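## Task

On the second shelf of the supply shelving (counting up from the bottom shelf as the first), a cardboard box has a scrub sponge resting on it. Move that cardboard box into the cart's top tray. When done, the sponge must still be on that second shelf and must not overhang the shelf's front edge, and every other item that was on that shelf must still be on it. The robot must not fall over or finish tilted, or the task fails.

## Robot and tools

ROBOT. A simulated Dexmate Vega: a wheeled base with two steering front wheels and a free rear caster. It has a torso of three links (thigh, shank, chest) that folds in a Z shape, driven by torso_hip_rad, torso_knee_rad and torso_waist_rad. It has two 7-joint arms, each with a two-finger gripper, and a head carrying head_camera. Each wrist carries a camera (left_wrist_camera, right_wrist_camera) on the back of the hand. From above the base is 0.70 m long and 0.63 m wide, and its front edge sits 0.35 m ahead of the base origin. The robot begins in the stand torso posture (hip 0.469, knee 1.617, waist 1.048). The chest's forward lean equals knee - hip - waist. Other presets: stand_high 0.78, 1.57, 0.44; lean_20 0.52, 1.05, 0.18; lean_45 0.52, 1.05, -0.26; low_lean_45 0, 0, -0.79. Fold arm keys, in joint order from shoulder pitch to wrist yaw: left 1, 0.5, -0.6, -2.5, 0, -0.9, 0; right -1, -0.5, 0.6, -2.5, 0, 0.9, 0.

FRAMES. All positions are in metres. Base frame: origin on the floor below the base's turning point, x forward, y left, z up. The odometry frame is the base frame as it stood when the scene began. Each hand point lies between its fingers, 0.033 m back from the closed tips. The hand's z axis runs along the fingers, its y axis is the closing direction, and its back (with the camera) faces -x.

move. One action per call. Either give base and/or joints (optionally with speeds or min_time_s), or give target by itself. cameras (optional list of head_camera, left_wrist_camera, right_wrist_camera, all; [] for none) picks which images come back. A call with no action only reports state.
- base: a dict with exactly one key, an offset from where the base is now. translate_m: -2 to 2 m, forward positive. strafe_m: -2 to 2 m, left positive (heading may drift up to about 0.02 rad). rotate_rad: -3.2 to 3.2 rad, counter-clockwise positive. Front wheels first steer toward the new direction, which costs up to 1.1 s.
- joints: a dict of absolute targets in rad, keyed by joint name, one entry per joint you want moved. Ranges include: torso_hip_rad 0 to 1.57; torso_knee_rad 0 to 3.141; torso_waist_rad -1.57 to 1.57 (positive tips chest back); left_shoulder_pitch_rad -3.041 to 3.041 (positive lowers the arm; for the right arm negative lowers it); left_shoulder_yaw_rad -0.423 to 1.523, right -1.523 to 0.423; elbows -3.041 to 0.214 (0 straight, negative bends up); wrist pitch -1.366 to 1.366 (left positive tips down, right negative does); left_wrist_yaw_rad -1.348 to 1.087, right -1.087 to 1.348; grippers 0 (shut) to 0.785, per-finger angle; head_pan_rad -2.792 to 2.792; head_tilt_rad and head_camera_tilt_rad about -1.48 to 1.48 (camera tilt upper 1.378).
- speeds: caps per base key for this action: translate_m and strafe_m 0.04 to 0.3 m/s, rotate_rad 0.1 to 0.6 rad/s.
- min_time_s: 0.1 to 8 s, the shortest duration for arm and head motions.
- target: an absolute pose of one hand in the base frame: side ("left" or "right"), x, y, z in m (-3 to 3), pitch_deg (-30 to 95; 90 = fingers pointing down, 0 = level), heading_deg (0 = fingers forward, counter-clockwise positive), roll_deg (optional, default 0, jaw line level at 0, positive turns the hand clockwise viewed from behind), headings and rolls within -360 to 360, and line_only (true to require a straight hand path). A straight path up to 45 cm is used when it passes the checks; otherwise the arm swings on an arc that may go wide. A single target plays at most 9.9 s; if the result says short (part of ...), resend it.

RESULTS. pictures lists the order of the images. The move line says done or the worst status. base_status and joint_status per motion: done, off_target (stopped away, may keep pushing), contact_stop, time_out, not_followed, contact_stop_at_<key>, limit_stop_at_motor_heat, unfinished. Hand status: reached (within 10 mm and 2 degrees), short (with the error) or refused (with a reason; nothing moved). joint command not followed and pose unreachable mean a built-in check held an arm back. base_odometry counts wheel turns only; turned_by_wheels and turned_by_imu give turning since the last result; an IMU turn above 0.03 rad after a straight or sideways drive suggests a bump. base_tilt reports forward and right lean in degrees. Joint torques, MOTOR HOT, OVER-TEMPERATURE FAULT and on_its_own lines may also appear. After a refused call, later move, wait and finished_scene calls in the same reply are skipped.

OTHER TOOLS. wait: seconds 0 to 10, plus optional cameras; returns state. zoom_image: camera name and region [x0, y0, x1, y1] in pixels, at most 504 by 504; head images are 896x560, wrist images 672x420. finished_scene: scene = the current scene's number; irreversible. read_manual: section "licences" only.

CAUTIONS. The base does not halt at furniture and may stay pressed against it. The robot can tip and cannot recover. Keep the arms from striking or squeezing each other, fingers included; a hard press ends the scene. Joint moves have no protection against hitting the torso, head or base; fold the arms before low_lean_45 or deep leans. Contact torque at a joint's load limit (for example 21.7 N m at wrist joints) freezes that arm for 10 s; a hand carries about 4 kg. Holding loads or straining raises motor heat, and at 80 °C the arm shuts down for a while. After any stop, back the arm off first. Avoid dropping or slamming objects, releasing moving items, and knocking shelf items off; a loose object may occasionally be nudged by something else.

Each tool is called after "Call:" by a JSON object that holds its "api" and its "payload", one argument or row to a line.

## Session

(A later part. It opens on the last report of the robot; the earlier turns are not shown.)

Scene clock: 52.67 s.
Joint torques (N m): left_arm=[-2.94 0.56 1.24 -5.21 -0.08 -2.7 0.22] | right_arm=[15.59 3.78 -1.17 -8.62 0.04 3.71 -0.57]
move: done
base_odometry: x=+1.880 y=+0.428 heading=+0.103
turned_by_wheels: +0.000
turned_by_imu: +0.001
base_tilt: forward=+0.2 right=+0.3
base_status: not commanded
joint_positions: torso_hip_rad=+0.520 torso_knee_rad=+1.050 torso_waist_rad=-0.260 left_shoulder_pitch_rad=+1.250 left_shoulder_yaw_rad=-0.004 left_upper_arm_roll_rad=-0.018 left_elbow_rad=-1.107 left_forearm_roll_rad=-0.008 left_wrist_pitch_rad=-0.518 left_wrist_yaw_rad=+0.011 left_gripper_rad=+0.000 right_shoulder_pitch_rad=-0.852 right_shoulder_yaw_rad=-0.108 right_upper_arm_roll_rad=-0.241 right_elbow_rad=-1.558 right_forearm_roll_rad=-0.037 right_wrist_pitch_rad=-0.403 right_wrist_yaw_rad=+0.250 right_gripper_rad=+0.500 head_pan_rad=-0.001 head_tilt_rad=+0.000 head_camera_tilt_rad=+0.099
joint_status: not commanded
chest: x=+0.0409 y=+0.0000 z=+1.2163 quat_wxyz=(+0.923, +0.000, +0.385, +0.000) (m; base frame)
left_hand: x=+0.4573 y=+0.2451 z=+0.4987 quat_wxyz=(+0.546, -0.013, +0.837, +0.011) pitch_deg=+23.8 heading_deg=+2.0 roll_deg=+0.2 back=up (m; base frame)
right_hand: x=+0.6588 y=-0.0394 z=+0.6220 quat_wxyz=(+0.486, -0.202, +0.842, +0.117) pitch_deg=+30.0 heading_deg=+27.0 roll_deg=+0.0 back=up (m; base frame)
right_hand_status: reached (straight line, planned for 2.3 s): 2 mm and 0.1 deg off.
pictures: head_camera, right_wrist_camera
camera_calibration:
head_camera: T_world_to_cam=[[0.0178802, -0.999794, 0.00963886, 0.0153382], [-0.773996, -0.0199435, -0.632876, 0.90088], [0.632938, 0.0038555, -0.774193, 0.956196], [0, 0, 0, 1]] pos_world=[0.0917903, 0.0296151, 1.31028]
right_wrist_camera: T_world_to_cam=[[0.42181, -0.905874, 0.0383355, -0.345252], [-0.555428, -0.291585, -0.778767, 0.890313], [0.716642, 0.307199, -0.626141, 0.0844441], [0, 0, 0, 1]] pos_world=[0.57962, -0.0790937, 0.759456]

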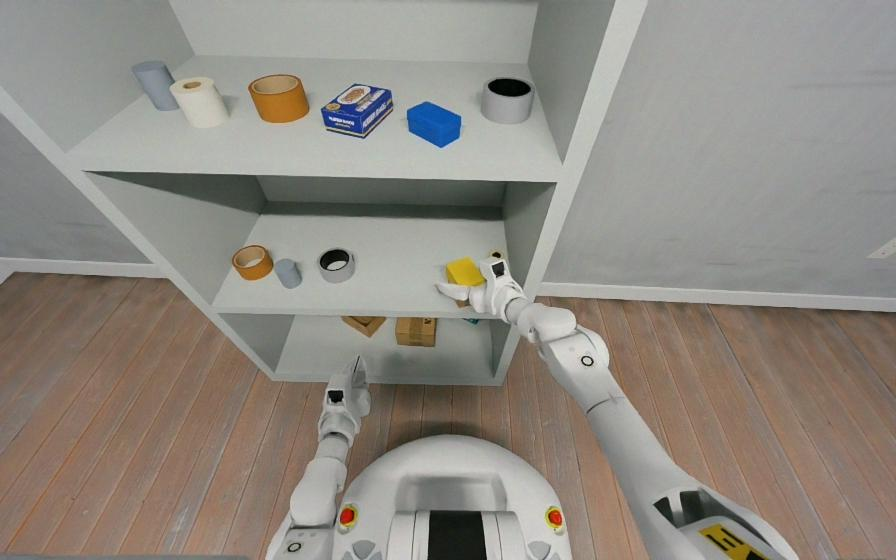

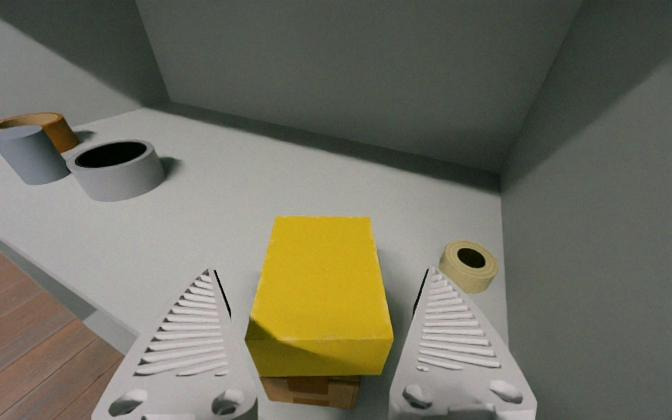

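Call:
{"api": "move", "payload": {
  "cameras": ["right_wrist_camera"],
  "joints": {"right_gripper_rad": 0.22}
}}

Call:
{"api": "move", "payload": {
  "cameras": ["right_wrist_camera", "head_camera"],
  "target": {"side": "right", "x": 0.655, "y": -0.04, "z": 0.69, "pitch_deg": 30, "heading_deg": 27, "line_only": true}
}}

Call:
{"api": "zoom_image", "payload": {
  "camera": "head_camera",
  "region": [400, 220, 560, 360]
}}

Scene clock: 54.07 s.
Joint torques (N m): left_arm=[-3.74 0.9 1.01 -5.5 0.04 -3.16 0.11] | right_arm=[16.94 1.97 -1.02 -9.24 -0.04 2.86 -0.66]
move: done
base_odometry: x=+1.880 y=+0.428 heading=+0.103
turned_by_wheels: +0.000
turned_by_imu: +0.000
base_tilt: forward=+0.2 right=+0.3
base_status: not commanded
joint_positions: torso_hip_rad=+0.520 torso_knee_rad=+1.050 torso_waist_rad=-0.260 left_shoulder_pitch_rad=+1.250 left_shoulder_yaw_rad=-0.004 left_upper_arm_roll_rad=-0.018 left_elbow_rad=-1.107 left_forearm_roll_rad=-0.008 left_wrist_pitch_rad=-0.518 left_wrist_yaw_rad=+0.011 left_gripper_rad=+0.000 right_shoulder_pitch_rad=-0.849 right_shoulder_yaw_rad=-0.106 right_upper_arm_roll_rad=-0.242 right_elbow_rad=-1.553 right_forearm_roll_rad=-0.037 right_wrist_pitch_rad=-0.401 right_wrist_yaw_rad=+0.249 right_gripper_rad=+0.220 head_pan_rad=-0.001 head_tilt_rad=+0.000 head_camera_tilt_rad=+0.099
joint_status: all done
chest: x=+0.0409 y=+0.0000 z=+1.2163 quat_wxyz=(+0.923, +0.000, +0.385, +0.000) (m; base frame)
left_hand: x=+0.4573 y=+0.2451 z=+0.4987 quat_wxyz=(+0.546, -0.013, +0.837, +0.011) pitch_deg=+23.8 heading_deg=+2.0 roll_deg=+0.2 back=up (m; base frame)
right_hand: x=+0.6596 y=-0.0388 z=+0.6216 quat_wxyz=(+0.486, -0.202, +0.842, +0.117) pitch_deg=+30.1 heading_deg=+27.0 roll_deg=+0.0 back=up (m; base frame)
pictures: right_wrist_camera
camera_calibration:
right_wrist_camera: T_world_to_cam=[[0.421997, -0.905781, 0.0384557, -0.345224], [-0.555313, -0.29178, -0.778776, 0.890546], [0.716621, 0.307286, -0.626123, 0.0834409], [0, 0, 0, 1]] pos_world=[0.58042, -0.0784938, 0.759056]

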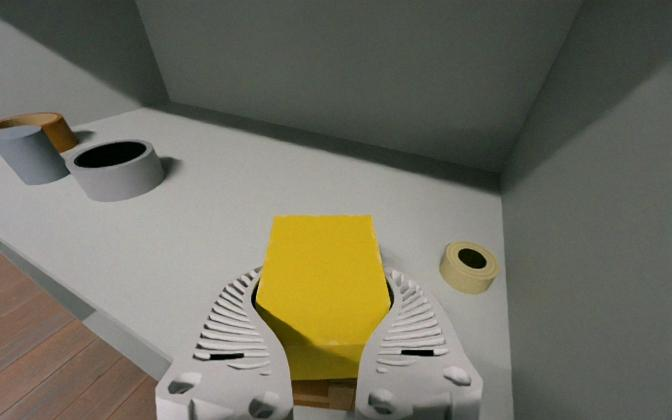

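Scene clock: 56.83 s.
Joint torques (N m): left_arm=[-2.6 -0.22 1.12 -6.4 -0.02 -3.84 0.02] | right_arm=[4.63 -1.73 3.53 -13.46 0.11 3.21 0.34]
move: done
base_odometry: x=+1.880 y=+0.428 heading=+0.103
turned_by_wheels: +0.000
turned_by_imu: +0.001
base_tilt: forward=+0.2 right=+0.2
base_status: not commanded
joint_positions: torso_hip_rad=+0.520 torso_knee_rad=+1.050 torso_waist_rad=-0.260 left_shoulder_pitch_rad=+1.250 left_shoulder_yaw_rad=-0.004 left_upper_arm_roll_rad=-0.018 left_elbow_rad=-1.107 left_forearm_roll_rad=-0.008 left_wrist_pitch_rad=-0.518 left_wrist_yaw_rad=+0.011 left_gripper_rad=+0.000 right_shoulder_pitch_rad=-0.889 right_shoulder_yaw_rad=-0.124 right_upper_arm_roll_rad=-0.229 right_elbow_rad=-1.846 right_forearm_roll_rad=-0.039 right_wrist_pitch_rad=-0.650 right_wrist_yaw_rad=+0.270 right_gripper_rad=+0.220 head_pan_rad=-0.001 head_tilt_rad=+0.000 head_camera_tilt_rad=+0.099
joint_status: not commanded
chest: x=+0.0409 y=+0.0000 z=+1.2163 quat_wxyz=(+0.923, +0.000, +0.385, +0.000) (m; base frame)
left_hand: x=+0.4573 y=+0.2451 z=+0.4987 quat_wxyz=(+0.546, -0.013, +0.837, +0.011) pitch_deg=+23.8 heading_deg=+2.0 roll_deg=+0.2 back=up (m; base frame)
right_hand: x=+0.6550 y=-0.0399 z=+0.6883 quat_wxyz=(+0.486, -0.202, +0.842, +0.117) pitch_deg=+30.0 heading_deg=+27.0 roll_deg=+0.0 back=up (m; base frame)
right_hand_status: reached (straight line, planned for 1.3 s): 2 mm and 0.0 deg off.
pictures: head_camera, right_wrist_camera
camera_calibration:
head_camera: T_world_to_cam=[[0.0178802, -0.999794, 0.00963886, 0.0153382], [-0.773996, -0.0199435, -0.632876, 0.90088], [0.632938, 0.0038555, -0.774193, 0.956196], [0, 0, 0, 1]] pos_world=[0.0917903, 0.0296151, 1.31028]
right_wrist_camera: T_world_to_cam=[[0.422366, -0.905608, 0.0384744, -0.347101], [-0.55512, -0.291991, -0.778834, 0.939591], [0.716553, 0.307596, -0.626049, 0.128769], [0, 0, 0, 1]] pos_world=[0.57592, -0.0795941, 0.825756]

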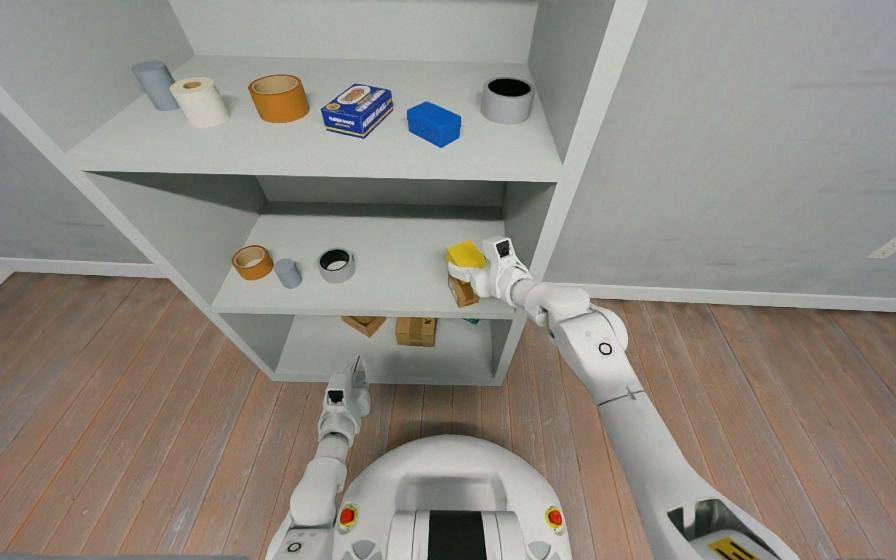

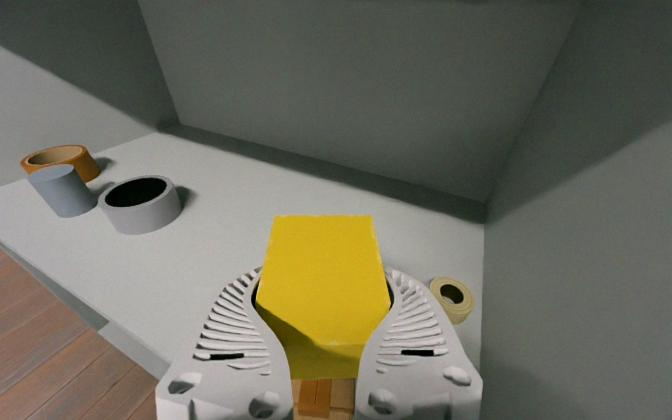

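Scaled by 3.150 from the camera's 896x560 image, which has a finer 960x600 frame.

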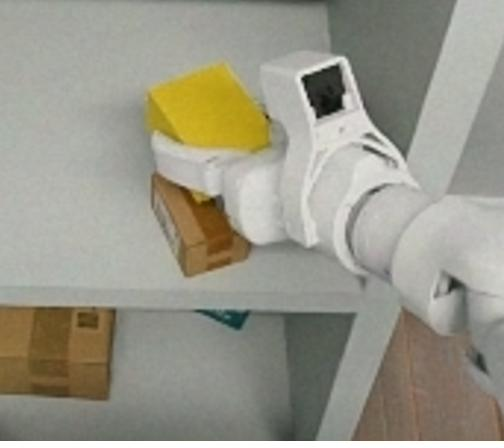

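Call:
{"api": "move", "payload": {
  "cameras": [],
  "target": {"side": "right", "x": 0.69, "y": 0.14, "z": 0.69, "pitch_deg": 30, "heading_deg": 27, "line_only": true}
}}

Call:
{"api": "move", "payload": {
  "cameras": ["right_wrist_camera", "head_camera"],
  "target": {"side": "right", "x": 0.695, "y": 0.15, "z": 0.585, "pitch_deg": 30, "heading_deg": 27, "line_only": true}
}}

Call:
{"api": "zoom_image", "payload": {
  "camera": "head_camera",
  "region": [360, 220, 520, 360]
}}

Scene clock: 60.97 s.
Joint torques (N m): left_arm=[-4.3 0.86 1.34 -6.14 -0.07 -3.19 0.13] | right_arm=[18.9 9.13 -2.87 -8.66 -0.07 4.63 -0.4]
move: done
base_odometry: x=+1.880 y=+0.428 heading=+0.103
turned_by_wheels: +0.000
turned_by_imu: +0.001
base_tilt: forward=+0.2 right=+0.3
base_status: not commanded
joint_positions: torso_hip_rad=+0.520 torso_knee_rad=+1.050 torso_waist_rad=-0.260 left_shoulder_pitch_rad=+1.250 left_shoulder_yaw_rad=-0.004 left_upper_arm_roll_rad=-0.018 left_elbow_rad=-1.107 left_forearm_roll_rad=-0.008 left_wrist_pitch_rad=-0.518 left_wrist_yaw_rad=+0.011 left_gripper_rad=+0.000 right_shoulder_pitch_rad=-0.667 right_shoulder_yaw_rad=+0.194 right_upper_arm_roll_rad=-0.451 right_elbow_rad=-1.446 right_forearm_roll_rad=-0.125 right_wrist_pitch_rad=-0.588 right_wrist_yaw_rad=+0.005 right_gripper_rad=+0.220 head_pan_rad=-0.001 head_tilt_rad=+0.000 head_camera_tilt_rad=+0.099
joint_status: not commanded
chest: x=+0.0409 y=+0.0000 z=+1.2163 quat_wxyz=(+0.923, +0.000, +0.385, +0.000) (m; base frame)
left_hand: x=+0.4573 y=+0.2451 z=+0.4987 quat_wxyz=(+0.546, -0.013, +0.837, +0.011) pitch_deg=+23.8 heading_deg=+2.0 roll_deg=+0.2 back=up (m; base frame)
right_hand: x=+0.6895 y=+0.1376 z=+0.6891 quat_wxyz=(+0.486, -0.202, +0.843, +0.117) pitch_deg=+30.1 heading_deg=+27.0 roll_deg=+0.1 back=up (m; base frame)
right_hand_status: reached (straight line, planned for 1.6 s): 3 mm and 0.1 deg off.
pictures: none
No camera images: "cameras" was empty.

Scene clock: 65.23 s.
Joint torques (N m): left_arm=[-3.64 -0.09 1.22 -6.38 -0.07 -3.32 0.04] | right_arm=[20.13 9.1 3.13 -7.58 0.21 2.96 -0.49]
move: done
base_odometry: x=+1.880 y=+0.428 heading=+0.103
turned_by_wheels: +0.000
turned_by_imu: +0.001
base_tilt: forward=+0.1 right=+0.3
base_status: not commanded
joint_positions: torso_hip_rad=+0.520 torso_knee_rad=+1.050 torso_waist_rad=-0.260 left_shoulder_pitch_rad=+1.250 left_shoulder_yaw_rad=-0.004 left_upper_arm_roll_rad=-0.018 left_elbow_rad=-1.107 left_forearm_roll_rad=-0.008 left_wrist_pitch_rad=-0.518 left_wrist_yaw_rad=+0.011 left_gripper_rad=+0.000 right_shoulder_pitch_rad=-0.456 right_shoulder_yaw_rad=+0.265 right_upper_arm_roll_rad=-0.427 right_elbow_rad=-0.690 right_forearm_roll_rad=-0.072 right_wrist_pitch_rad=-0.051 right_wrist_yaw_rad=-0.060 right_gripper_rad=+0.220 head_pan_rad=-0.001 head_tilt_rad=+0.000 head_camera_tilt_rad=+0.099
joint_status: not commanded
chest: x=+0.0409 y=+0.0000 z=+1.2163 quat_wxyz=(+0.923, +0.000, +0.385, +0.000) (m; base frame)
left_hand: x=+0.4573 y=+0.2451 z=+0.4987 quat_wxyz=(+0.546, -0.013, +0.837, +0.011) pitch_deg=+23.8 heading_deg=+2.0 roll_deg=+0.2 back=up (m; base frame)
right_hand: x=+0.6947 y=+0.1500 z=+0.5850 quat_wxyz=(+0.486, -0.202, +0.842, +0.117) pitch_deg=+30.1 heading_deg=+27.0 roll_deg=+0.0 back=up (m; base frame)
right_hand_status: reached (straight line, planned for 2.7 s): 0 mm and 0.1 deg off.
pictures: head_camera, right_wrist_camera
camera_calibration:
head_camera: T_world_to_cam=[[0.0178802, -0.999794, 0.00963886, 0.0153382], [-0.773996, -0.0199435, -0.632876, 0.90088], [0.632938, 0.0038555, -0.774193, 0.956196], [0, 0, 0, 1]] pos_world=[0.0917903, 0.0296151, 1.31028]
right_wrist_camera: T_world_to_cam=[[0.42259, -0.905491, 0.0387905, -0.188346], [-0.555006, -0.292381, -0.778769, 0.936466], [0.71651, 0.307571, -0.62611, -0.0225853], [0, 0, 0, 1]] pos_world=[0.61552, 0.110206, 0.722456]

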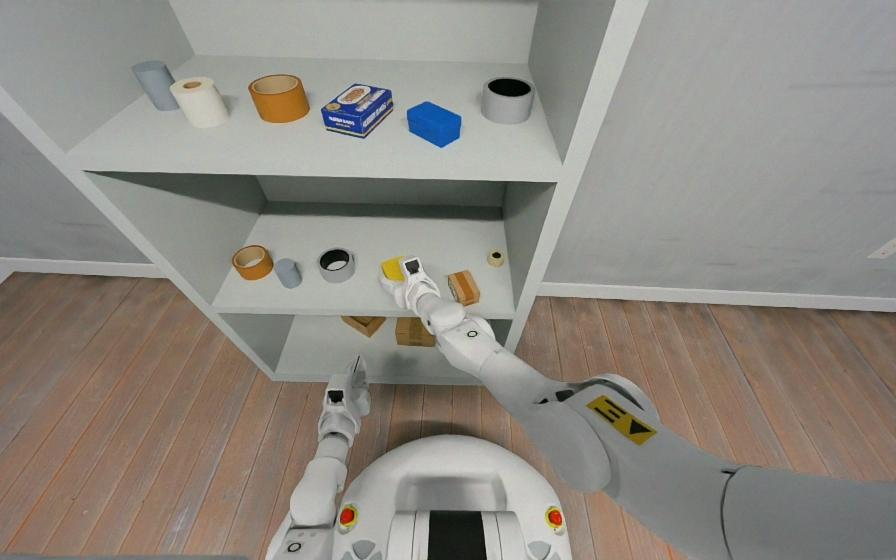

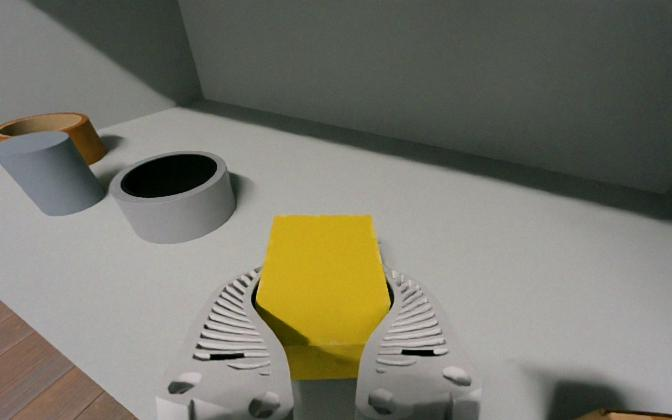

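Scaled by 3.150 from the camera's 896x560 image, which has a finer 960x600 frame.

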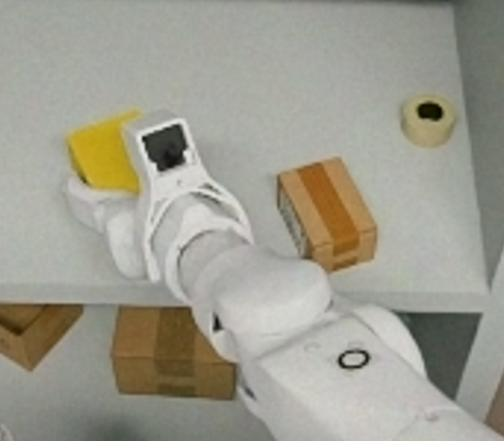

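Call:
{"api": "move", "payload": {
  "cameras": ["right_wrist_camera"],
  "target": {"side": "right", "x": 0.695, "y": 0.15, "z": 0.571, "pitch_deg": 30, "heading_deg": 27, "line_only": true}
}}

Call:
{"api": "move", "payload": {
  "cameras": ["right_wrist_camera"],
  "target": {"side": "right", "x": 0.695, "y": 0.15, "z": 0.564, "pitch_deg": 30, "heading_deg": 27, "line_only": true}
}}

Scene clock: 66.17 s.
Joint torques (N m): left_arm=[-2.74 0.05 0.94 -6.48 -0.13 -3.37 0.06] | right_arm=[21.06 8.51 2.69 -6.7 -0.26 2.5 -0.76]
move: refused
base_odometry: x=+1.880 y=+0.428 heading=+0.103
turned_by_wheels: +0.000
turned_by_imu: +0.000
base_tilt: forward=+0.1 right=+0.3
base_status: not commanded
joint_positions: torso_hip_rad=+0.520 torso_knee_rad=+1.050 torso_waist_rad=-0.260 left_shoulder_pitch_rad=+1.250 left_shoulder_yaw_rad=-0.004 left_upper_arm_roll_rad=-0.018 left_elbow_rad=-1.107 left_forearm_roll_rad=-0.008 left_wrist_pitch_rad=-0.518 left_wrist_yaw_rad=+0.011 left_gripper_rad=+0.000 right_shoulder_pitch_rad=-0.454 right_shoulder_yaw_rad=+0.266 right_upper_arm_roll_rad=-0.427 right_elbow_rad=-0.685 right_forearm_roll_rad=-0.072 right_wrist_pitch_rad=-0.048 right_wrist_yaw_rad=-0.060 right_gripper_rad=+0.220 head_pan_rad=-0.001 head_tilt_rad=+0.000 head_camera_tilt_rad=+0.099
joint_status: not commanded
chest: x=+0.0409 y=+0.0000 z=+1.2163 quat_wxyz=(+0.923, +0.000, +0.385, +0.000) (m; base frame)
left_hand: x=+0.4573 y=+0.2451 z=+0.4987 quat_wxyz=(+0.546, -0.013, +0.837, +0.011) pitch_deg=+23.8 heading_deg=+2.0 roll_deg=+0.2 back=up (m; base frame)
right_hand: x=+0.6946 y=+0.1500 z=+0.5846 quat_wxyz=(+0.486, -0.202, +0.842, +0.117) pitch_deg=+30.1 heading_deg=+27.0 roll_deg=+0.0 back=up (m; base frame)
right_hand_status: refused: no posture of the arm gets there (out of reach): the closest leaves the hand 0.1 cm and 0 deg from the pose. Nothing moved.
pictures: right_wrist_camera
camera_calibration:
right_wrist_camera: T_world_to_cam=[[0.422452, -0.905557, 0.0387416, -0.188161], [-0.555083, -0.292269, -0.778756, 0.936125], [0.716531, 0.307482, -0.626129, -0.022754], [0, 0, 0, 1]] pos_world=[0.61542, 0.110206, 0.722056]

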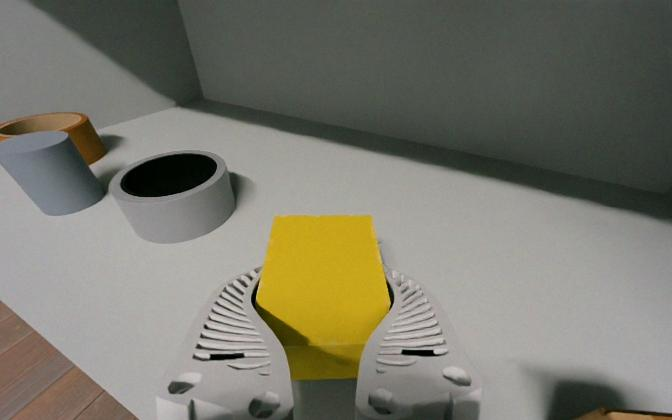

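not run: a stop came earlier in this reply.

Call:
{"api": "move", "payload": {
  "cameras": [],
  "base": {"translate_m": 0.06},
  "speeds": {"translate_m": 0.1}
}}

Call:
{"api": "move", "payload": {
  "cameras": ["right_wrist_camera"],
  "target": {"side": "right", "x": 0.64, "y": 0.145, "z": 0.571, "pitch_deg": 30, "heading_deg": 27, "line_only": true}
}}

Call:
{"api": "move", "payload": {
  "cameras": ["right_wrist_camera", "head_camera"],
  "target": {"side": "right", "x": 0.64, "y": 0.145, "z": 0.564, "pitch_deg": 30, "heading_deg": 27, "line_only": true}
}}

Scene clock: 68.20 s.
Joint torques (N m): left_arm=[-2.56 0.26 1.03 -6.42 -0.18 -3.35 0.08] | right_arm=[20.16 8.65 2.48 -6.82 -0.11 3.2 -0.48]
move: done
base_odometry: x=+1.940 y=+0.434 heading=+0.102
turned_by_wheels: -0.001
turned_by_imu: +0.000
base_tilt: forward=+0.2 right=+0.3
base_status: done
joint_positions: torso_hip_rad=+0.520 torso_knee_rad=+1.050 torso_waist_rad=-0.260 left_shoulder_pitch_rad=+1.250 left_shoulder_yaw_rad=-0.004 left_upper_arm_roll_rad=-0.018 left_elbow_rad=-1.107 left_forearm_roll_rad=-0.008 left_wrist_pitch_rad=-0.518 left_wrist_yaw_rad=+0.011 left_gripper_rad=+0.000 right_shoulder_pitch_rad=-0.454 right_shoulder_yaw_rad=+0.266 right_upper_arm_roll_rad=-0.427 right_elbow_rad=-0.684 right_forearm_roll_rad=-0.072 right_wrist_pitch_rad=-0.047 right_wrist_yaw_rad=-0.060 right_gripper_rad=+0.220 head_pan_rad=-0.001 head_tilt_rad=+0.000 head_camera_tilt_rad=+0.099
joint_status: not commanded
chest: x=+0.0409 y=+0.0000 z=+1.2163 quat_wxyz=(+0.923, +0.000, +0.385, +0.000) (m; base frame)
left_hand: x=+0.4573 y=+0.2451 z=+0.4986 quat_wxyz=(+0.546, -0.013, +0.837, +0.011) pitch_deg=+23.8 heading_deg=+2.0 roll_deg=+0.2 back=up (m; base frame)
right_hand: x=+0.6946 y=+0.1500 z=+0.5845 quat_wxyz=(+0.486, -0.202, +0.842, +0.117) pitch_deg=+30.1 heading_deg=+27.0 roll_deg=+0.0 back=up (m; base frame)
pictures: none
No camera images: "cameras" was empty.

Scene clock: 70.93 s.
Joint torques (N m): left_arm=[-2.51 0.56 1.1 -6.31 -0.03 -3.43 0.07] | right_arm=[5.45 6.51 -1.77 -12.32 0 3.33 -0.13]
move: done
base_odometry: x=+1.940 y=+0.434 heading=+0.102
turned_by_wheels: +0.000
turned_by_imu: +0.001
base_tilt: forward=+0.1 right=+0.3
base_status: not commanded
joint_positions: torso_hip_rad=+0.520 torso_knee_rad=+1.050 torso_waist_rad=-0.260 left_shoulder_pitch_rad=+1.250 left_shoulder_yaw_rad=-0.004 left_upper_arm_roll_rad=-0.018 left_elbow_rad=-1.107 left_forearm_roll_rad=-0.008 left_wrist_pitch_rad=-0.518 left_wrist_yaw_rad=+0.011 left_gripper_rad=+0.000 right_shoulder_pitch_rad=-0.672 right_shoulder_yaw_rad=+0.207 right_upper_arm_roll_rad=-0.462 right_elbow_rad=-0.976 right_forearm_roll_rad=-0.110 right_wrist_pitch_rad=-0.123 right_wrist_yaw_rad=-0.068 right_gripper_rad=+0.220 head_pan_rad=-0.001 head_tilt_rad=+0.000 head_camera_tilt_rad=+0.099
joint_status: not commanded
chest: x=+0.0409 y=+0.0000 z=+1.2163 quat_wxyz=(+0.923, +0.000, +0.385, +0.000) (m; base frame)
left_hand: x=+0.4573 y=+0.2451 z=+0.4986 quat_wxyz=(+0.546, -0.013, +0.837, +0.011) pitch_deg=+23.8 heading_deg=+2.0 roll_deg=+0.2 back=up (m; base frame)
right_hand: x=+0.6411 y=+0.1449 z=+0.5708 quat_wxyz=(+0.486, -0.202, +0.842, +0.117) pitch_deg=+30.0 heading_deg=+27.0 roll_deg=+0.0 back=up (m; base frame)
right_hand_status: reached (straight line, planned for 1.3 s): 1 mm and 0.0 deg off.
pictures: right_wrist_camera
camera_calibration:
right_wrist_camera: T_world_to_cam=[[0.422067, -0.905744, 0.0385628, -0.16928], [-0.555201, -0.291876, -0.77882, 0.89426], [0.716667, 0.307304, -0.626061, 0.00840235], [0, 0, 0, 1]] pos_world=[0.56192, 0.105106, 0.708256]

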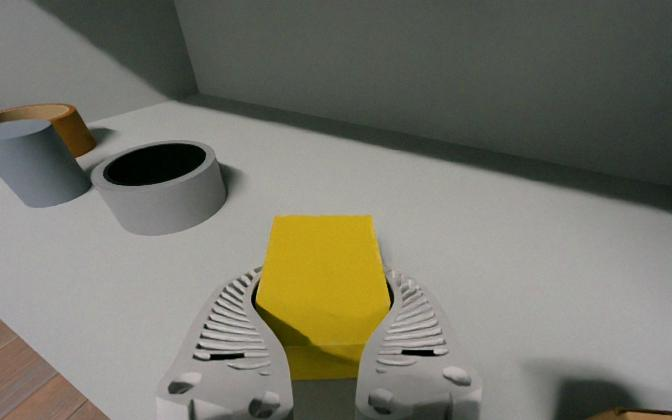

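Scene clock: 72.37 s.
Joint torques (N m): left_arm=[-2.73 0.98 1.14 -6.94 -0.06 -3.2 0.05] | right_arm=[10.69 6.79 2.88 1.04 0.21 -1.4 -0.1]
move: done
base_odometry: x=+1.940 y=+0.434 heading=+0.102
turned_by_wheels: +0.000
turned_by_imu: +0.000
base_tilt: forward=+0.1 right=+0.3
base_status: not commanded
joint_positions: torso_hip_rad=+0.520 torso_knee_rad=+1.050 torso_waist_rad=-0.260 left_shoulder_pitch_rad=+1.250 left_shoulder_yaw_rad=-0.004 left_upper_arm_roll_rad=-0.018 left_elbow_rad=-1.107 left_forearm_roll_rad=-0.008 left_wrist_pitch_rad=-0.518 left_wrist_yaw_rad=+0.011 left_gripper_rad=+0.000 right_shoulder_pitch_rad=-0.658 right_shoulder_yaw_rad=+0.212 right_upper_arm_roll_rad=-0.462 right_elbow_rad=-0.927 right_forearm_roll_rad=-0.107 right_wrist_pitch_rad=-0.086 right_wrist_yaw_rad=-0.072 right_gripper_rad=+0.220 head_pan_rad=-0.001 head_tilt_rad=+0.000 head_camera_tilt_rad=+0.099
joint_status: not commanded
chest: x=+0.0406 y=+0.0000 z=+1.2164 quat_wxyz=(+0.923, +0.000, +0.385, +0.000) (m; base frame)
left_hand: x=+0.4573 y=+0.2451 z=+0.4989 quat_wxyz=(+0.546, -0.013, +0.837, +0.011) pitch_deg=+23.7 heading_deg=+2.0 roll_deg=+0.2 back=up (m; base frame)
right_hand: x=+0.6404 y=+0.1453 z=+0.5657 quat_wxyz=(+0.487, -0.202, +0.842, +0.117) pitch_deg=+29.9 heading_deg=+27.0 roll_deg=+0.0 back=up (m; base frame)
right_hand_status: reached (straight line, planned for 0.5 s): 2 mm and 0.1 deg off.
pictures: head_camera, right_wrist_camera
camera_calibration:
head_camera: T_world_to_cam=[[0.0178766, -0.999794, 0.00964473, 0.0153352], [-0.773769, -0.019943, -0.633154, 0.901056], [0.633216, 0.00385584, -0.773965, 0.956139], [0, 0, 0, 1]] pos_world=[0.0914918, 0.0296151, 1.31038]
right_wrist_camera: T_world_to_cam=[[0.422274, -0.905636, 0.0388467, -0.16871], [-0.553108, -0.291378, -0.780494, 0.889611], [0.718162, 0.308096, -0.623956, 0.00330698], [0, 0, 0, 1]] pos_world=[0.560917, 0.105405, 0.702953]

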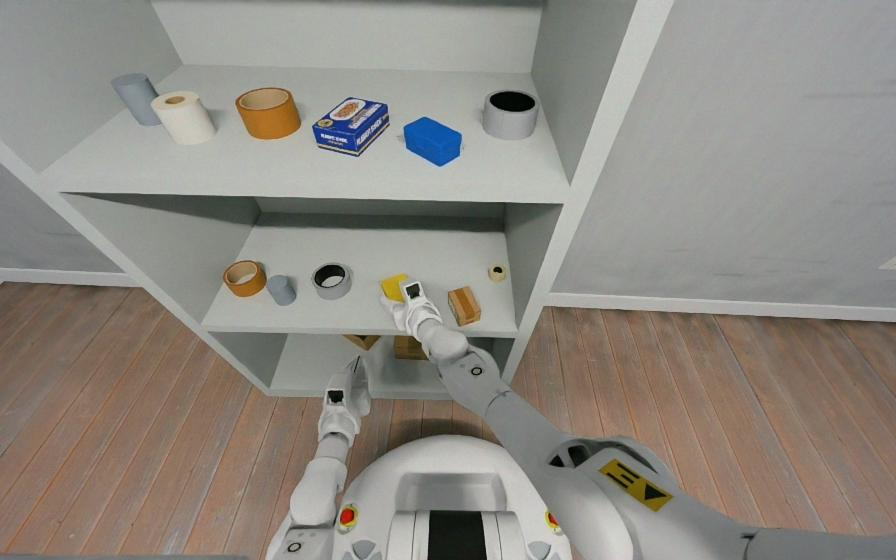

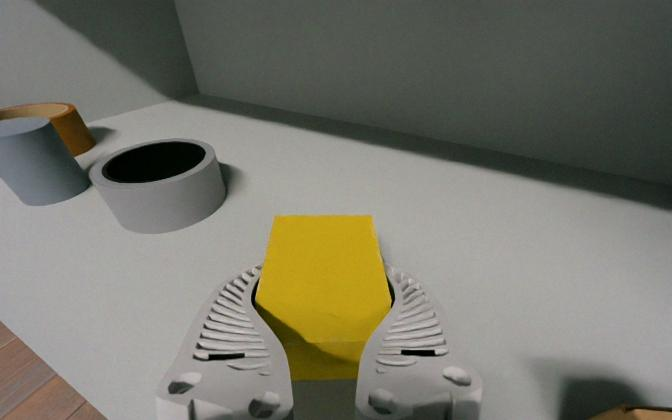

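Call:
{"api": "move", "payload": {
  "cameras": [],
  "joints": {"right_gripper_rad": 0.45},
  "min_time_s": 1
}}

Call:
{"api": "move", "payload": {
  "cameras": [],
  "target": {"side": "right", "x": 0.52, "y": 0.084, "z": 0.645, "pitch_deg": 30, "heading_deg": 27, "line_only": true}
}}

Call:
{"api": "move", "payload": {
  "cameras": ["right_wrist_camera", "head_camera"],
  "target": {"side": "right", "x": 0.42, "y": -0.10, "z": 0.67, "pitch_deg": 35, "heading_deg": 22}
}}

Call:
{"api": "zoom_image", "payload": {
  "camera": "head_camera",
  "region": [360, 250, 520, 350]
}}

Call:
{"api": "zoom_image", "payload": {
  "camera": "right_wrist_camera",
  "region": [170, 120, 470, 320]
}}

"min_time_s" has no arm or head joint beside it: it slows only arm and head motions. Command such a joint too, or leave it out
Scene clock: 73.40 s.
Joint torques (N m): left_arm=[-2.97 0.77 1.24 -5.5 -0.11 -3.84 0.18] | right_arm=[11.08 5.93 2.08 1.27 0.27 -2.05 -0.02]
base_odometry: x=+1.940 y=+0.434 heading=+0.102
turned_by_wheels: +0.000
turned_by_imu: +0.000
base_tilt: forward=+0.1 right=+0.3
base_status: not commanded
joint_positions: torso_hip_rad=+0.520 torso_knee_rad=+1.050 torso_waist_rad=-0.260 left_shoulder_pitch_rad=+1.250 left_shoulder_yaw_rad=-0.004 left_upper_arm_roll_rad=-0.018 left_elbow_rad=-1.107 left_forearm_roll_rad=-0.008 left_wrist_pitch_rad=-0.518 left_wrist_yaw_rad=+0.011 left_gripper_rad=+0.000 right_shoulder_pitch_rad=-0.657 right_shoulder_yaw_rad=+0.212 right_upper_arm_roll_rad=-0.462 right_elbow_rad=-0.922 right_forearm_roll_rad=-0.107 right_wrist_pitch_rad=-0.083 right_wrist_yaw_rad=-0.073 right_gripper_rad=+0.220 head_pan_rad=-0.001 head_tilt_rad=+0.000 head_camera_tilt_rad=+0.099
joint_status: not commanded
chest: x=+0.0406 y=+0.0000 z=+1.2164 quat_wxyz=(+0.923, +0.000, +0.385, +0.000) (m; base frame)
left_hand: x=+0.4574 y=+0.2451 z=+0.4989 quat_wxyz=(+0.546, -0.013, +0.837, +0.011) pitch_deg=+23.7 heading_deg=+2.0 roll_deg=+0.2 back=up (m; base frame)
right_hand: x=+0.6404 y=+0.1453 z=+0.5653 quat_wxyz=(+0.487, -0.202, +0.842, +0.117) pitch_deg=+29.9 heading_deg=+27.0 roll_deg=+0.0 back=up (m; base frame)
right_hand_status: reached (straight line, planned for 0.5 s): 1 mm and 0.1 deg off.
pictures: none

not run: a call was refused earlier in this reply.

not run: a call was refused earlier in this reply.

Scaled by 3.150 from the camera's 896x560 image, which has a finer 960x600 frame.

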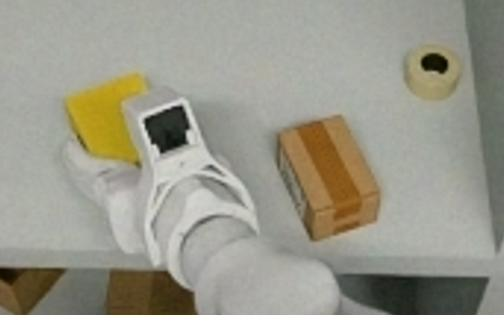

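Scaled by 1.680 from the camera's 672x420 image, which has a finer 960x600 frame.

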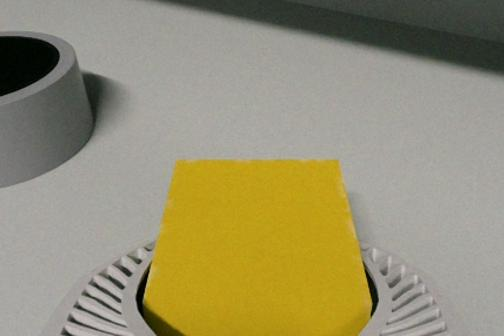

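Call:
{"api": "move", "payload": {
  "cameras": [],
  "joints": {"right_gripper_rad": 0.45}
}}

Call:
{"api": "move", "payload": {
  "cameras": ["right_wrist_camera"],
  "target": {"side": "right", "x": 0.52, "y": 0.084, "z": 0.645, "pitch_deg": 30, "heading_deg": 27, "line_only": true}
}}

Call:
{"api": "move", "payload": {
  "cameras": ["right_wrist_camera", "head_camera"],
  "target": {"side": "right", "x": 0.42, "y": -0.10, "z": 0.67, "pitch_deg": 35, "heading_deg": 22}
}}

Call:
{"api": "zoom_image", "payload": {
  "camera": "head_camera",
  "region": [360, 250, 520, 350]
}}

Call:
{"api": "zoom_image", "payload": {
  "camera": "right_wrist_camera",
  "region": [250, 120, 450, 270]
}}

Scene clock: 74.57 s.
Joint torques (N m): left_arm=[-2.5 0.15 1.12 -6.77 -0.12 -3.06 0.22] | right_arm=[11.26 6.82 2.42 -7.76 0.32 1.98 0.05]
move: done
base_odometry: x=+1.940 y=+0.434 heading=+0.102
turned_by_wheels: +0.000
turned_by_imu: +0.000
base_tilt: forward=+0.1 right=+0.3
base_status: not commanded
joint_positions: torso_hip_rad=+0.520 torso_knee_rad=+1.050 torso_waist_rad=-0.260 left_shoulder_pitch_rad=+1.250 left_shoulder_yaw_rad=-0.004 left_upper_arm_roll_rad=-0.018 left_elbow_rad=-1.107 left_forearm_roll_rad=-0.008 left_wrist_pitch_rad=-0.518 left_wrist_yaw_rad=+0.011 left_gripper_rad=+0.000 right_shoulder_pitch_rad=-0.656 right_shoulder_yaw_rad=+0.213 right_upper_arm_roll_rad=-0.462 right_elbow_rad=-0.920 right_forearm_roll_rad=-0.107 right_wrist_pitch_rad=-0.083 right_wrist_yaw_rad=-0.073 right_gripper_rad=+0.450 head_pan_rad=-0.001 head_tilt_rad=+0.000 head_camera_tilt_rad=+0.099
joint_status: all done
chest: x=+0.0407 y=+0.0000 z=+1.2164 quat_wxyz=(+0.923, +0.000, +0.385, +0.000) (m; base frame)
left_hand: x=+0.4573 y=+0.2451 z=+0.4988 quat_wxyz=(+0.546, -0.013, +0.837, +0.011) pitch_deg=+23.7 heading_deg=+2.0 roll_deg=+0.2 back=up (m; base frame)
right_hand: x=+0.6398 y=+0.1451 z=+0.5641 quat_wxyz=(+0.486, -0.202, +0.842, +0.117) pitch_deg=+30.0 heading_deg=+27.0 roll_deg=+0.0 back=up (m; base frame)
pictures: none
No camera images: "cameras" was empty.

Scene clock: 79.50 s.
Joint torques (N m): left_arm=[-2.51 0.66 1.26 -6.36 0.02 -2.93 0.17] | right_arm=[-1.37 4.33 -3.12 -13.91 -0.09 2.79 0.08]
move: done
base_odometry: x=+1.940 y=+0.434 heading=+0.102
turned_by_wheels: +0.000
turned_by_imu: +0.001
base_tilt: forward=+0.2 right=+0.3
base_status: not commanded
joint_positions: torso_hip_rad=+0.520 torso_knee_rad=+1.050 torso_waist_rad=-0.260 left_shoulder_pitch_rad=+1.250 left_shoulder_yaw_rad=-0.004 left_upper_arm_roll_rad=-0.018 left_elbow_rad=-1.107 left_forearm_roll_rad=-0.008 left_wrist_pitch_rad=-0.518 left_wrist_yaw_rad=+0.011 left_gripper_rad=+0.000 right_shoulder_pitch_rad=-1.182 right_shoulder_yaw_rad=-0.008 right_upper_arm_roll_rad=-0.488 right_elbow_rad=-1.883 right_forearm_roll_rad=-0.180 right_wrist_pitch_rad=-0.475 right_wrist_yaw_rad=+0.005 right_gripper_rad=+0.450 head_pan_rad=-0.001 head_tilt_rad=+0.000 head_camera_tilt_rad=+0.099
joint_status: not commanded
chest: x=+0.0407 y=+0.0000 z=+1.2164 quat_wxyz=(+0.923, +0.000, +0.385, +0.000) (m; base frame)
left_hand: x=+0.4573 y=+0.2451 z=+0.4988 quat_wxyz=(+0.546, -0.013, +0.837, +0.011) pitch_deg=+23.7 heading_deg=+2.0 roll_deg=+0.2 back=up (m; base frame)
right_hand: x=+0.5209 y=+0.0841 z=+0.6439 quat_wxyz=(+0.486, -0.202, +0.842, +0.116) pitch_deg=+30.0 heading_deg=+27.0 roll_deg=+0.0 back=up (m; base frame)
right_hand_status: reached (straight line, planned for 3.4 s): 1 mm and 0.1 deg off.
pictures: right_wrist_camera
camera_calibration:
right_wrist_camera: T_world_to_cam=[[0.421881, -0.905817, 0.0388863, -0.176513], [-0.555131, -0.291985, -0.778829, 0.866721], [0.716831, 0.306986, -0.62603, 0.158882], [0, 0, 0, 1]] pos_world=[0.441719, 0.0444067, 0.781356]

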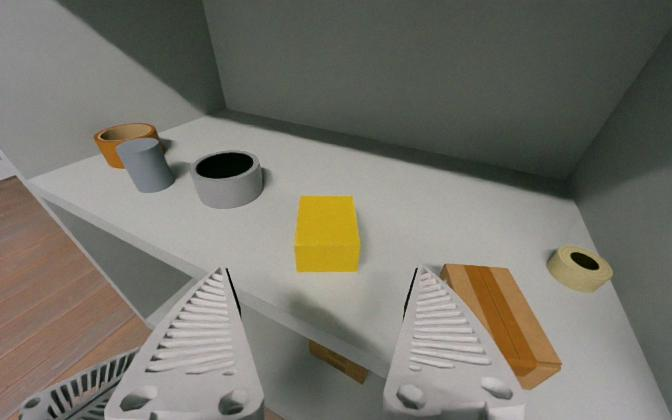

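Scene clock: 83.00 s.
Joint torques (N m): left_arm=[-2.35 -0.26 1.51 -6.13 -0.06 -3.57 -0.04] | right_arm=[-7.92 -2.06 3.44 -12.43 0.18 2.74 0.54]
move: done
base_odometry: x=+1.940 y=+0.434 heading=+0.102
turned_by_wheels: +0.000
turned_by_imu: +0.001
base_tilt: forward=+0.1 right=+0.3
base_status: not commanded
joint_positions: torso_hip_rad=+0.520 torso_knee_rad=+1.050 torso_waist_rad=-0.260 left_shoulder_pitch_rad=+1.250 left_shoulder_yaw_rad=-0.004 left_upper_arm_roll_rad=-0.018 left_elbow_rad=-1.107 left_forearm_roll_rad=-0.008 left_wrist_pitch_rad=-0.518 left_wrist_yaw_rad=+0.011 left_gripper_rad=+0.000 right_shoulder_pitch_rad=-1.626 right_shoulder_yaw_rad=-0.221 right_upper_arm_roll_rad=-0.143 right_elbow_rad=-2.368 right_forearm_roll_rad=-0.047 right_wrist_pitch_rad=-0.536 right_wrist_yaw_rad=+0.147 right_gripper_rad=+0.450 head_pan_rad=-0.001 head_tilt_rad=+0.000 head_camera_tilt_rad=+0.099
joint_status: not commanded
chest: x=+0.0407 y=+0.0000 z=+1.2164 quat_wxyz=(+0.923, +0.000, +0.385, +0.000) (m; base frame)
left_hand: x=+0.4573 y=+0.2451 z=+0.4988 quat_wxyz=(+0.546, -0.013, +0.837, +0.011) pitch_deg=+23.7 heading_deg=+2.0 roll_deg=+0.2 back=up (m; base frame)
right_hand: x=+0.4210 y=-0.0982 z=+0.6689 quat_wxyz=(+0.453, -0.169, +0.871, +0.088) pitch_deg=+35.0 heading_deg=+22.0 roll_deg=+0.0 back=up (m; base frame)
right_hand_status: reached (straight line, planned for 2.0 s): 2 mm and 0.0 deg off.
pictures: head_camera, right_wrist_camera
camera_calibration:
head_camera: T_world_to_cam=[[0.0178773, -0.999794, 0.00964418, 0.0153341], [-0.773818, -0.0199435, -0.633094, 0.901058], [0.633156, 0.00385514, -0.774015, 0.956147], [0, 0, 0, 1]] pos_world=[0.0915915, 0.0296151, 1.31038]
right_wrist_camera: T_world_to_cam=[[0.344969, -0.937724, 0.0408658, -0.272506], [-0.63877, -0.266445, -0.721789, 0.77705], [0.687728, 0.222891, -0.690905, 0.349466], [0, 0, 0, 1]] pos_world=[0.350025, -0.126387, 0.81345]

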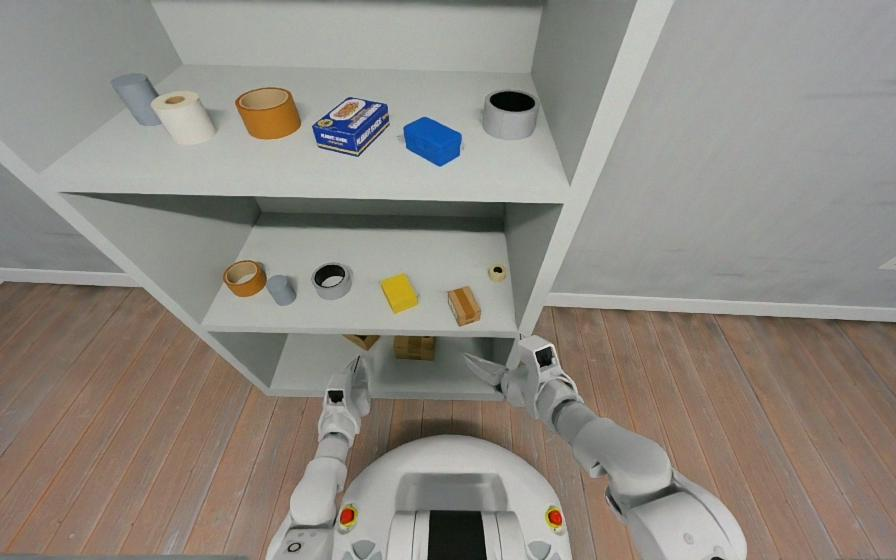

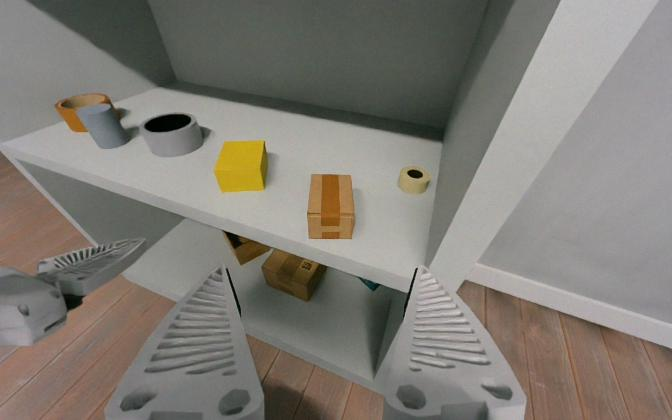

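Scaled by 3.150 from the camera's 896x560 image, which has a finer 960x600 frame.

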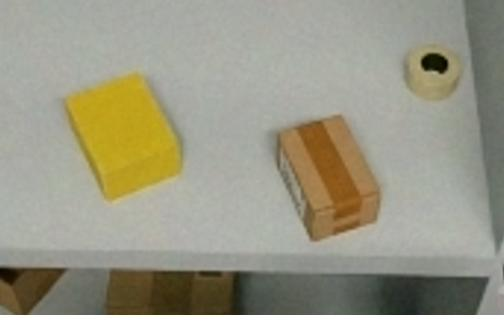

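Scaled by 2.520 from the camera's 672x420 image, which has a finer 960x600 frame.

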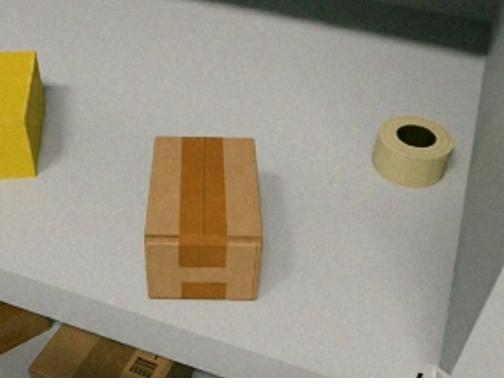

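Call:
{"api": "move", "payload": {
  "cameras": ["right_wrist_camera"],
  "target": {"side": "right", "x": 0.484, "y": -0.0825, "z": 0.622, "pitch_deg": 25, "heading_deg": 20.5}
}}

Call:
{"api": "move", "payload": {
  "cameras": ["right_wrist_camera", "head_camera"],
  "target": {"side": "right", "x": 0.618, "y": -0.0325, "z": 0.564, "pitch_deg": 25, "heading_deg": 20.5, "line_only": true}
}}

Call:
{"api": "zoom_image", "payload": {
  "camera": "right_wrist_camera",
  "region": [170, 200, 470, 420]
}}

Scene clock: 87.53 s.
Joint torques (N m): left_arm=[-2.92 0.51 1.02 -6.19 0 -3.64 0.11] | right_arm=[7.17 2.93 -1.49 -7.8 0.47 3.45 -0.26]
move: done
base_odometry: x=+1.940 y=+0.434 heading=+0.102
turned_by_wheels: +0.000
turned_by_imu: +0.001
base_tilt: forward=+0.1 right=+0.4
base_status: not commanded
joint_positions: torso_hip_rad=+0.520 torso_knee_rad=+1.050 torso_waist_rad=-0.260 left_shoulder_pitch_rad=+1.250 left_shoulder_yaw_rad=-0.004 left_upper_arm_roll_rad=-0.018 left_elbow_rad=-1.107 left_forearm_roll_rad=-0.008 left_wrist_pitch_rad=-0.518 left_wrist_yaw_rad=+0.011 left_gripper_rad=+0.000 right_shoulder_pitch_rad=-1.426 right_shoulder_yaw_rad=-0.164 right_upper_arm_roll_rad=-0.189 right_elbow_rad=-1.881 right_forearm_roll_rad=-0.033 right_wrist_pitch_rad=-0.084 right_wrist_yaw_rad=+0.108 right_gripper_rad=+0.450 head_pan_rad=-0.001 head_tilt_rad=+0.000 head_camera_tilt_rad=+0.099
joint_status: not commanded
chest: x=+0.0407 y=+0.0000 z=+1.2164 quat_wxyz=(+0.923, +0.000, +0.385, +0.000) (m; base frame)
left_hand: x=+0.4573 y=+0.2451 z=+0.4988 quat_wxyz=(+0.546, -0.013, +0.837, +0.011) pitch_deg=+23.7 heading_deg=+2.0 roll_deg=+0.2 back=up (m; base frame)
right_hand: x=+0.4831 y=-0.0829 z=+0.6221 quat_wxyz=(+0.528, -0.150, +0.831, +0.095) pitch_deg=+25.2 heading_deg=+20.5 roll_deg=+0.0 back=up (m; base frame)
right_hand_status: reached (straight line, planned for 1.9 s): 1 mm and 0.2 deg off.
pictures: right_wrist_camera
camera_calibration:
right_wrist_camera: T_world_to_cam=[[0.314235, -0.948671, 0.0357684, -0.260622], [-0.520198, -0.203581, -0.829426, 0.8019], [0.794135, 0.242028, -0.55747, 0.138152], [0, 0, 0, 1]] pos_world=[0.389332, -0.117429, 0.751454]

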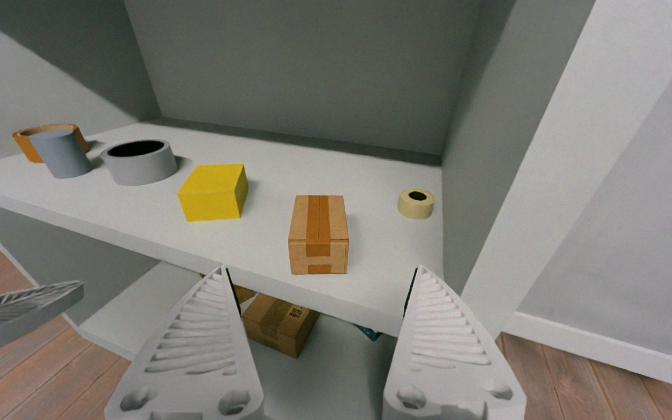

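Scene clock: 91.33 s.
Joint torques (N m): left_arm=[-2.75 0.23 1.1 -6.25 0.03 -3.15 0.04] | right_arm=[15.92 3.81 -1.37 -8.28 -0.16 2.83 -0.37]
move: done
base_odometry: x=+1.940 y=+0.434 heading=+0.102
turned_by_wheels: +0.000
turned_by_imu: +0.001
base_tilt: forward=+0.2 right=+0.3
base_status: not commanded
joint_positions: torso_hip_rad=+0.520 torso_knee_rad=+1.050 torso_waist_rad=-0.260 left_shoulder_pitch_rad=+1.250 left_shoulder_yaw_rad=-0.004 left_upper_arm_roll_rad=-0.018 left_elbow_rad=-1.107 left_forearm_roll_rad=-0.008 left_wrist_pitch_rad=-0.518 left_wrist_yaw_rad=+0.011 left_gripper_rad=+0.000 right_shoulder_pitch_rad=-0.937 right_shoulder_yaw_rad=-0.027 right_upper_arm_roll_rad=-0.269 right_elbow_rad=-1.271 right_forearm_roll_rad=-0.051 right_wrist_pitch_rad=+0.022 right_wrist_yaw_rad=+0.072 right_gripper_rad=+0.450 head_pan_rad=-0.001 head_tilt_rad=+0.000 head_camera_tilt_rad=+0.099
joint_status: not commanded
chest: x=+0.0407 y=+0.0000 z=+1.2164 quat_wxyz=(+0.923, +0.000, +0.385, +0.000) (m; base frame)
left_hand: x=+0.4573 y=+0.2451 z=+0.4988 quat_wxyz=(+0.546, -0.013, +0.837, +0.011) pitch_deg=+23.7 heading_deg=+2.0 roll_deg=+0.2 back=up (m; base frame)
right_hand: x=+0.6167 y=-0.0332 z=+0.5639 quat_wxyz=(+0.528, -0.150, +0.830, +0.095) pitch_deg=+25.1 heading_deg=+20.5 roll_deg=+0.0 back=up (m; base frame)
right_hand_status: reached (straight line, planned for 2.3 s): 2 mm and 0.1 deg off.
pictures: head_camera, right_wrist_camera
camera_calibration:
head_camera: T_world_to_cam=[[0.0178769, -0.999794, 0.00964278, 0.0153359], [-0.773868, -0.0199427, -0.633033, 0.900983], [0.633095, 0.00385443, -0.774064, 0.956217], [0, 0, 0, 1]] pos_world=[0.0915911, 0.0296151, 1.31038]
right_wrist_camera: T_world_to_cam=[[0.313583, -0.948901, 0.0353798, -0.252772], [-0.519017, -0.202482, -0.830435, 0.833054], [0.795165, 0.242048, -0.555991, -0.0138281], [0, 0, 0, 1]] pos_world=[0.52263, -0.0678295, 0.693052]

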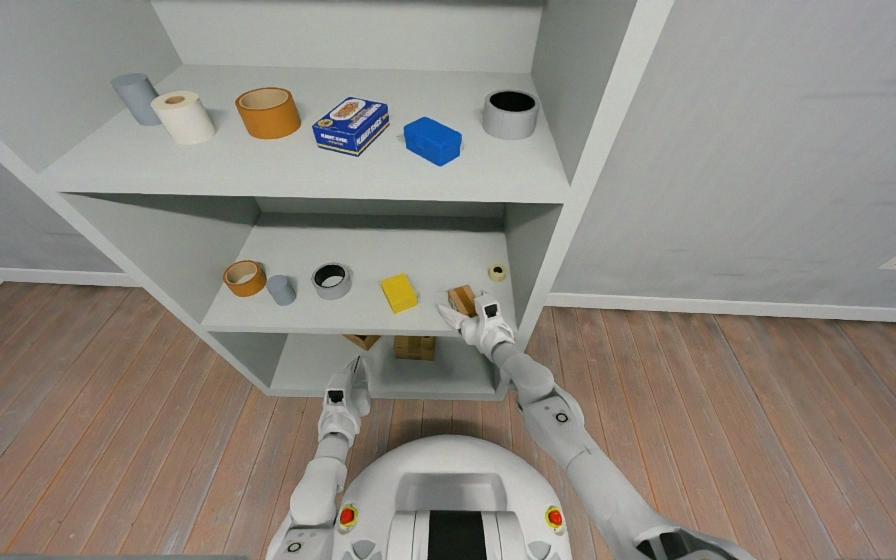

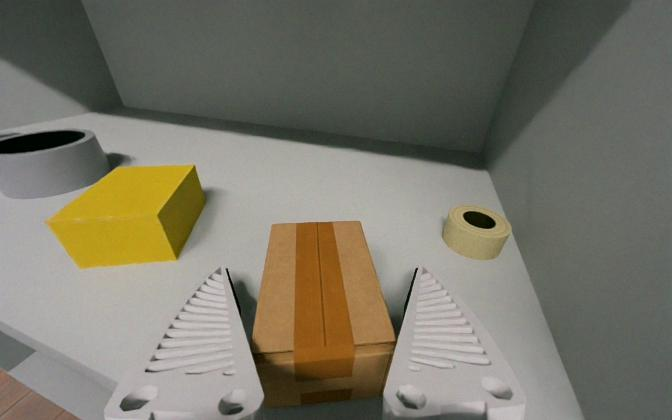

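Scaled by 1.680 from the camera's 672x420 image, which has a finer 960x600 frame.

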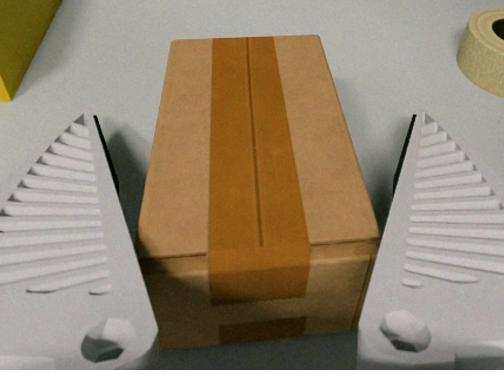

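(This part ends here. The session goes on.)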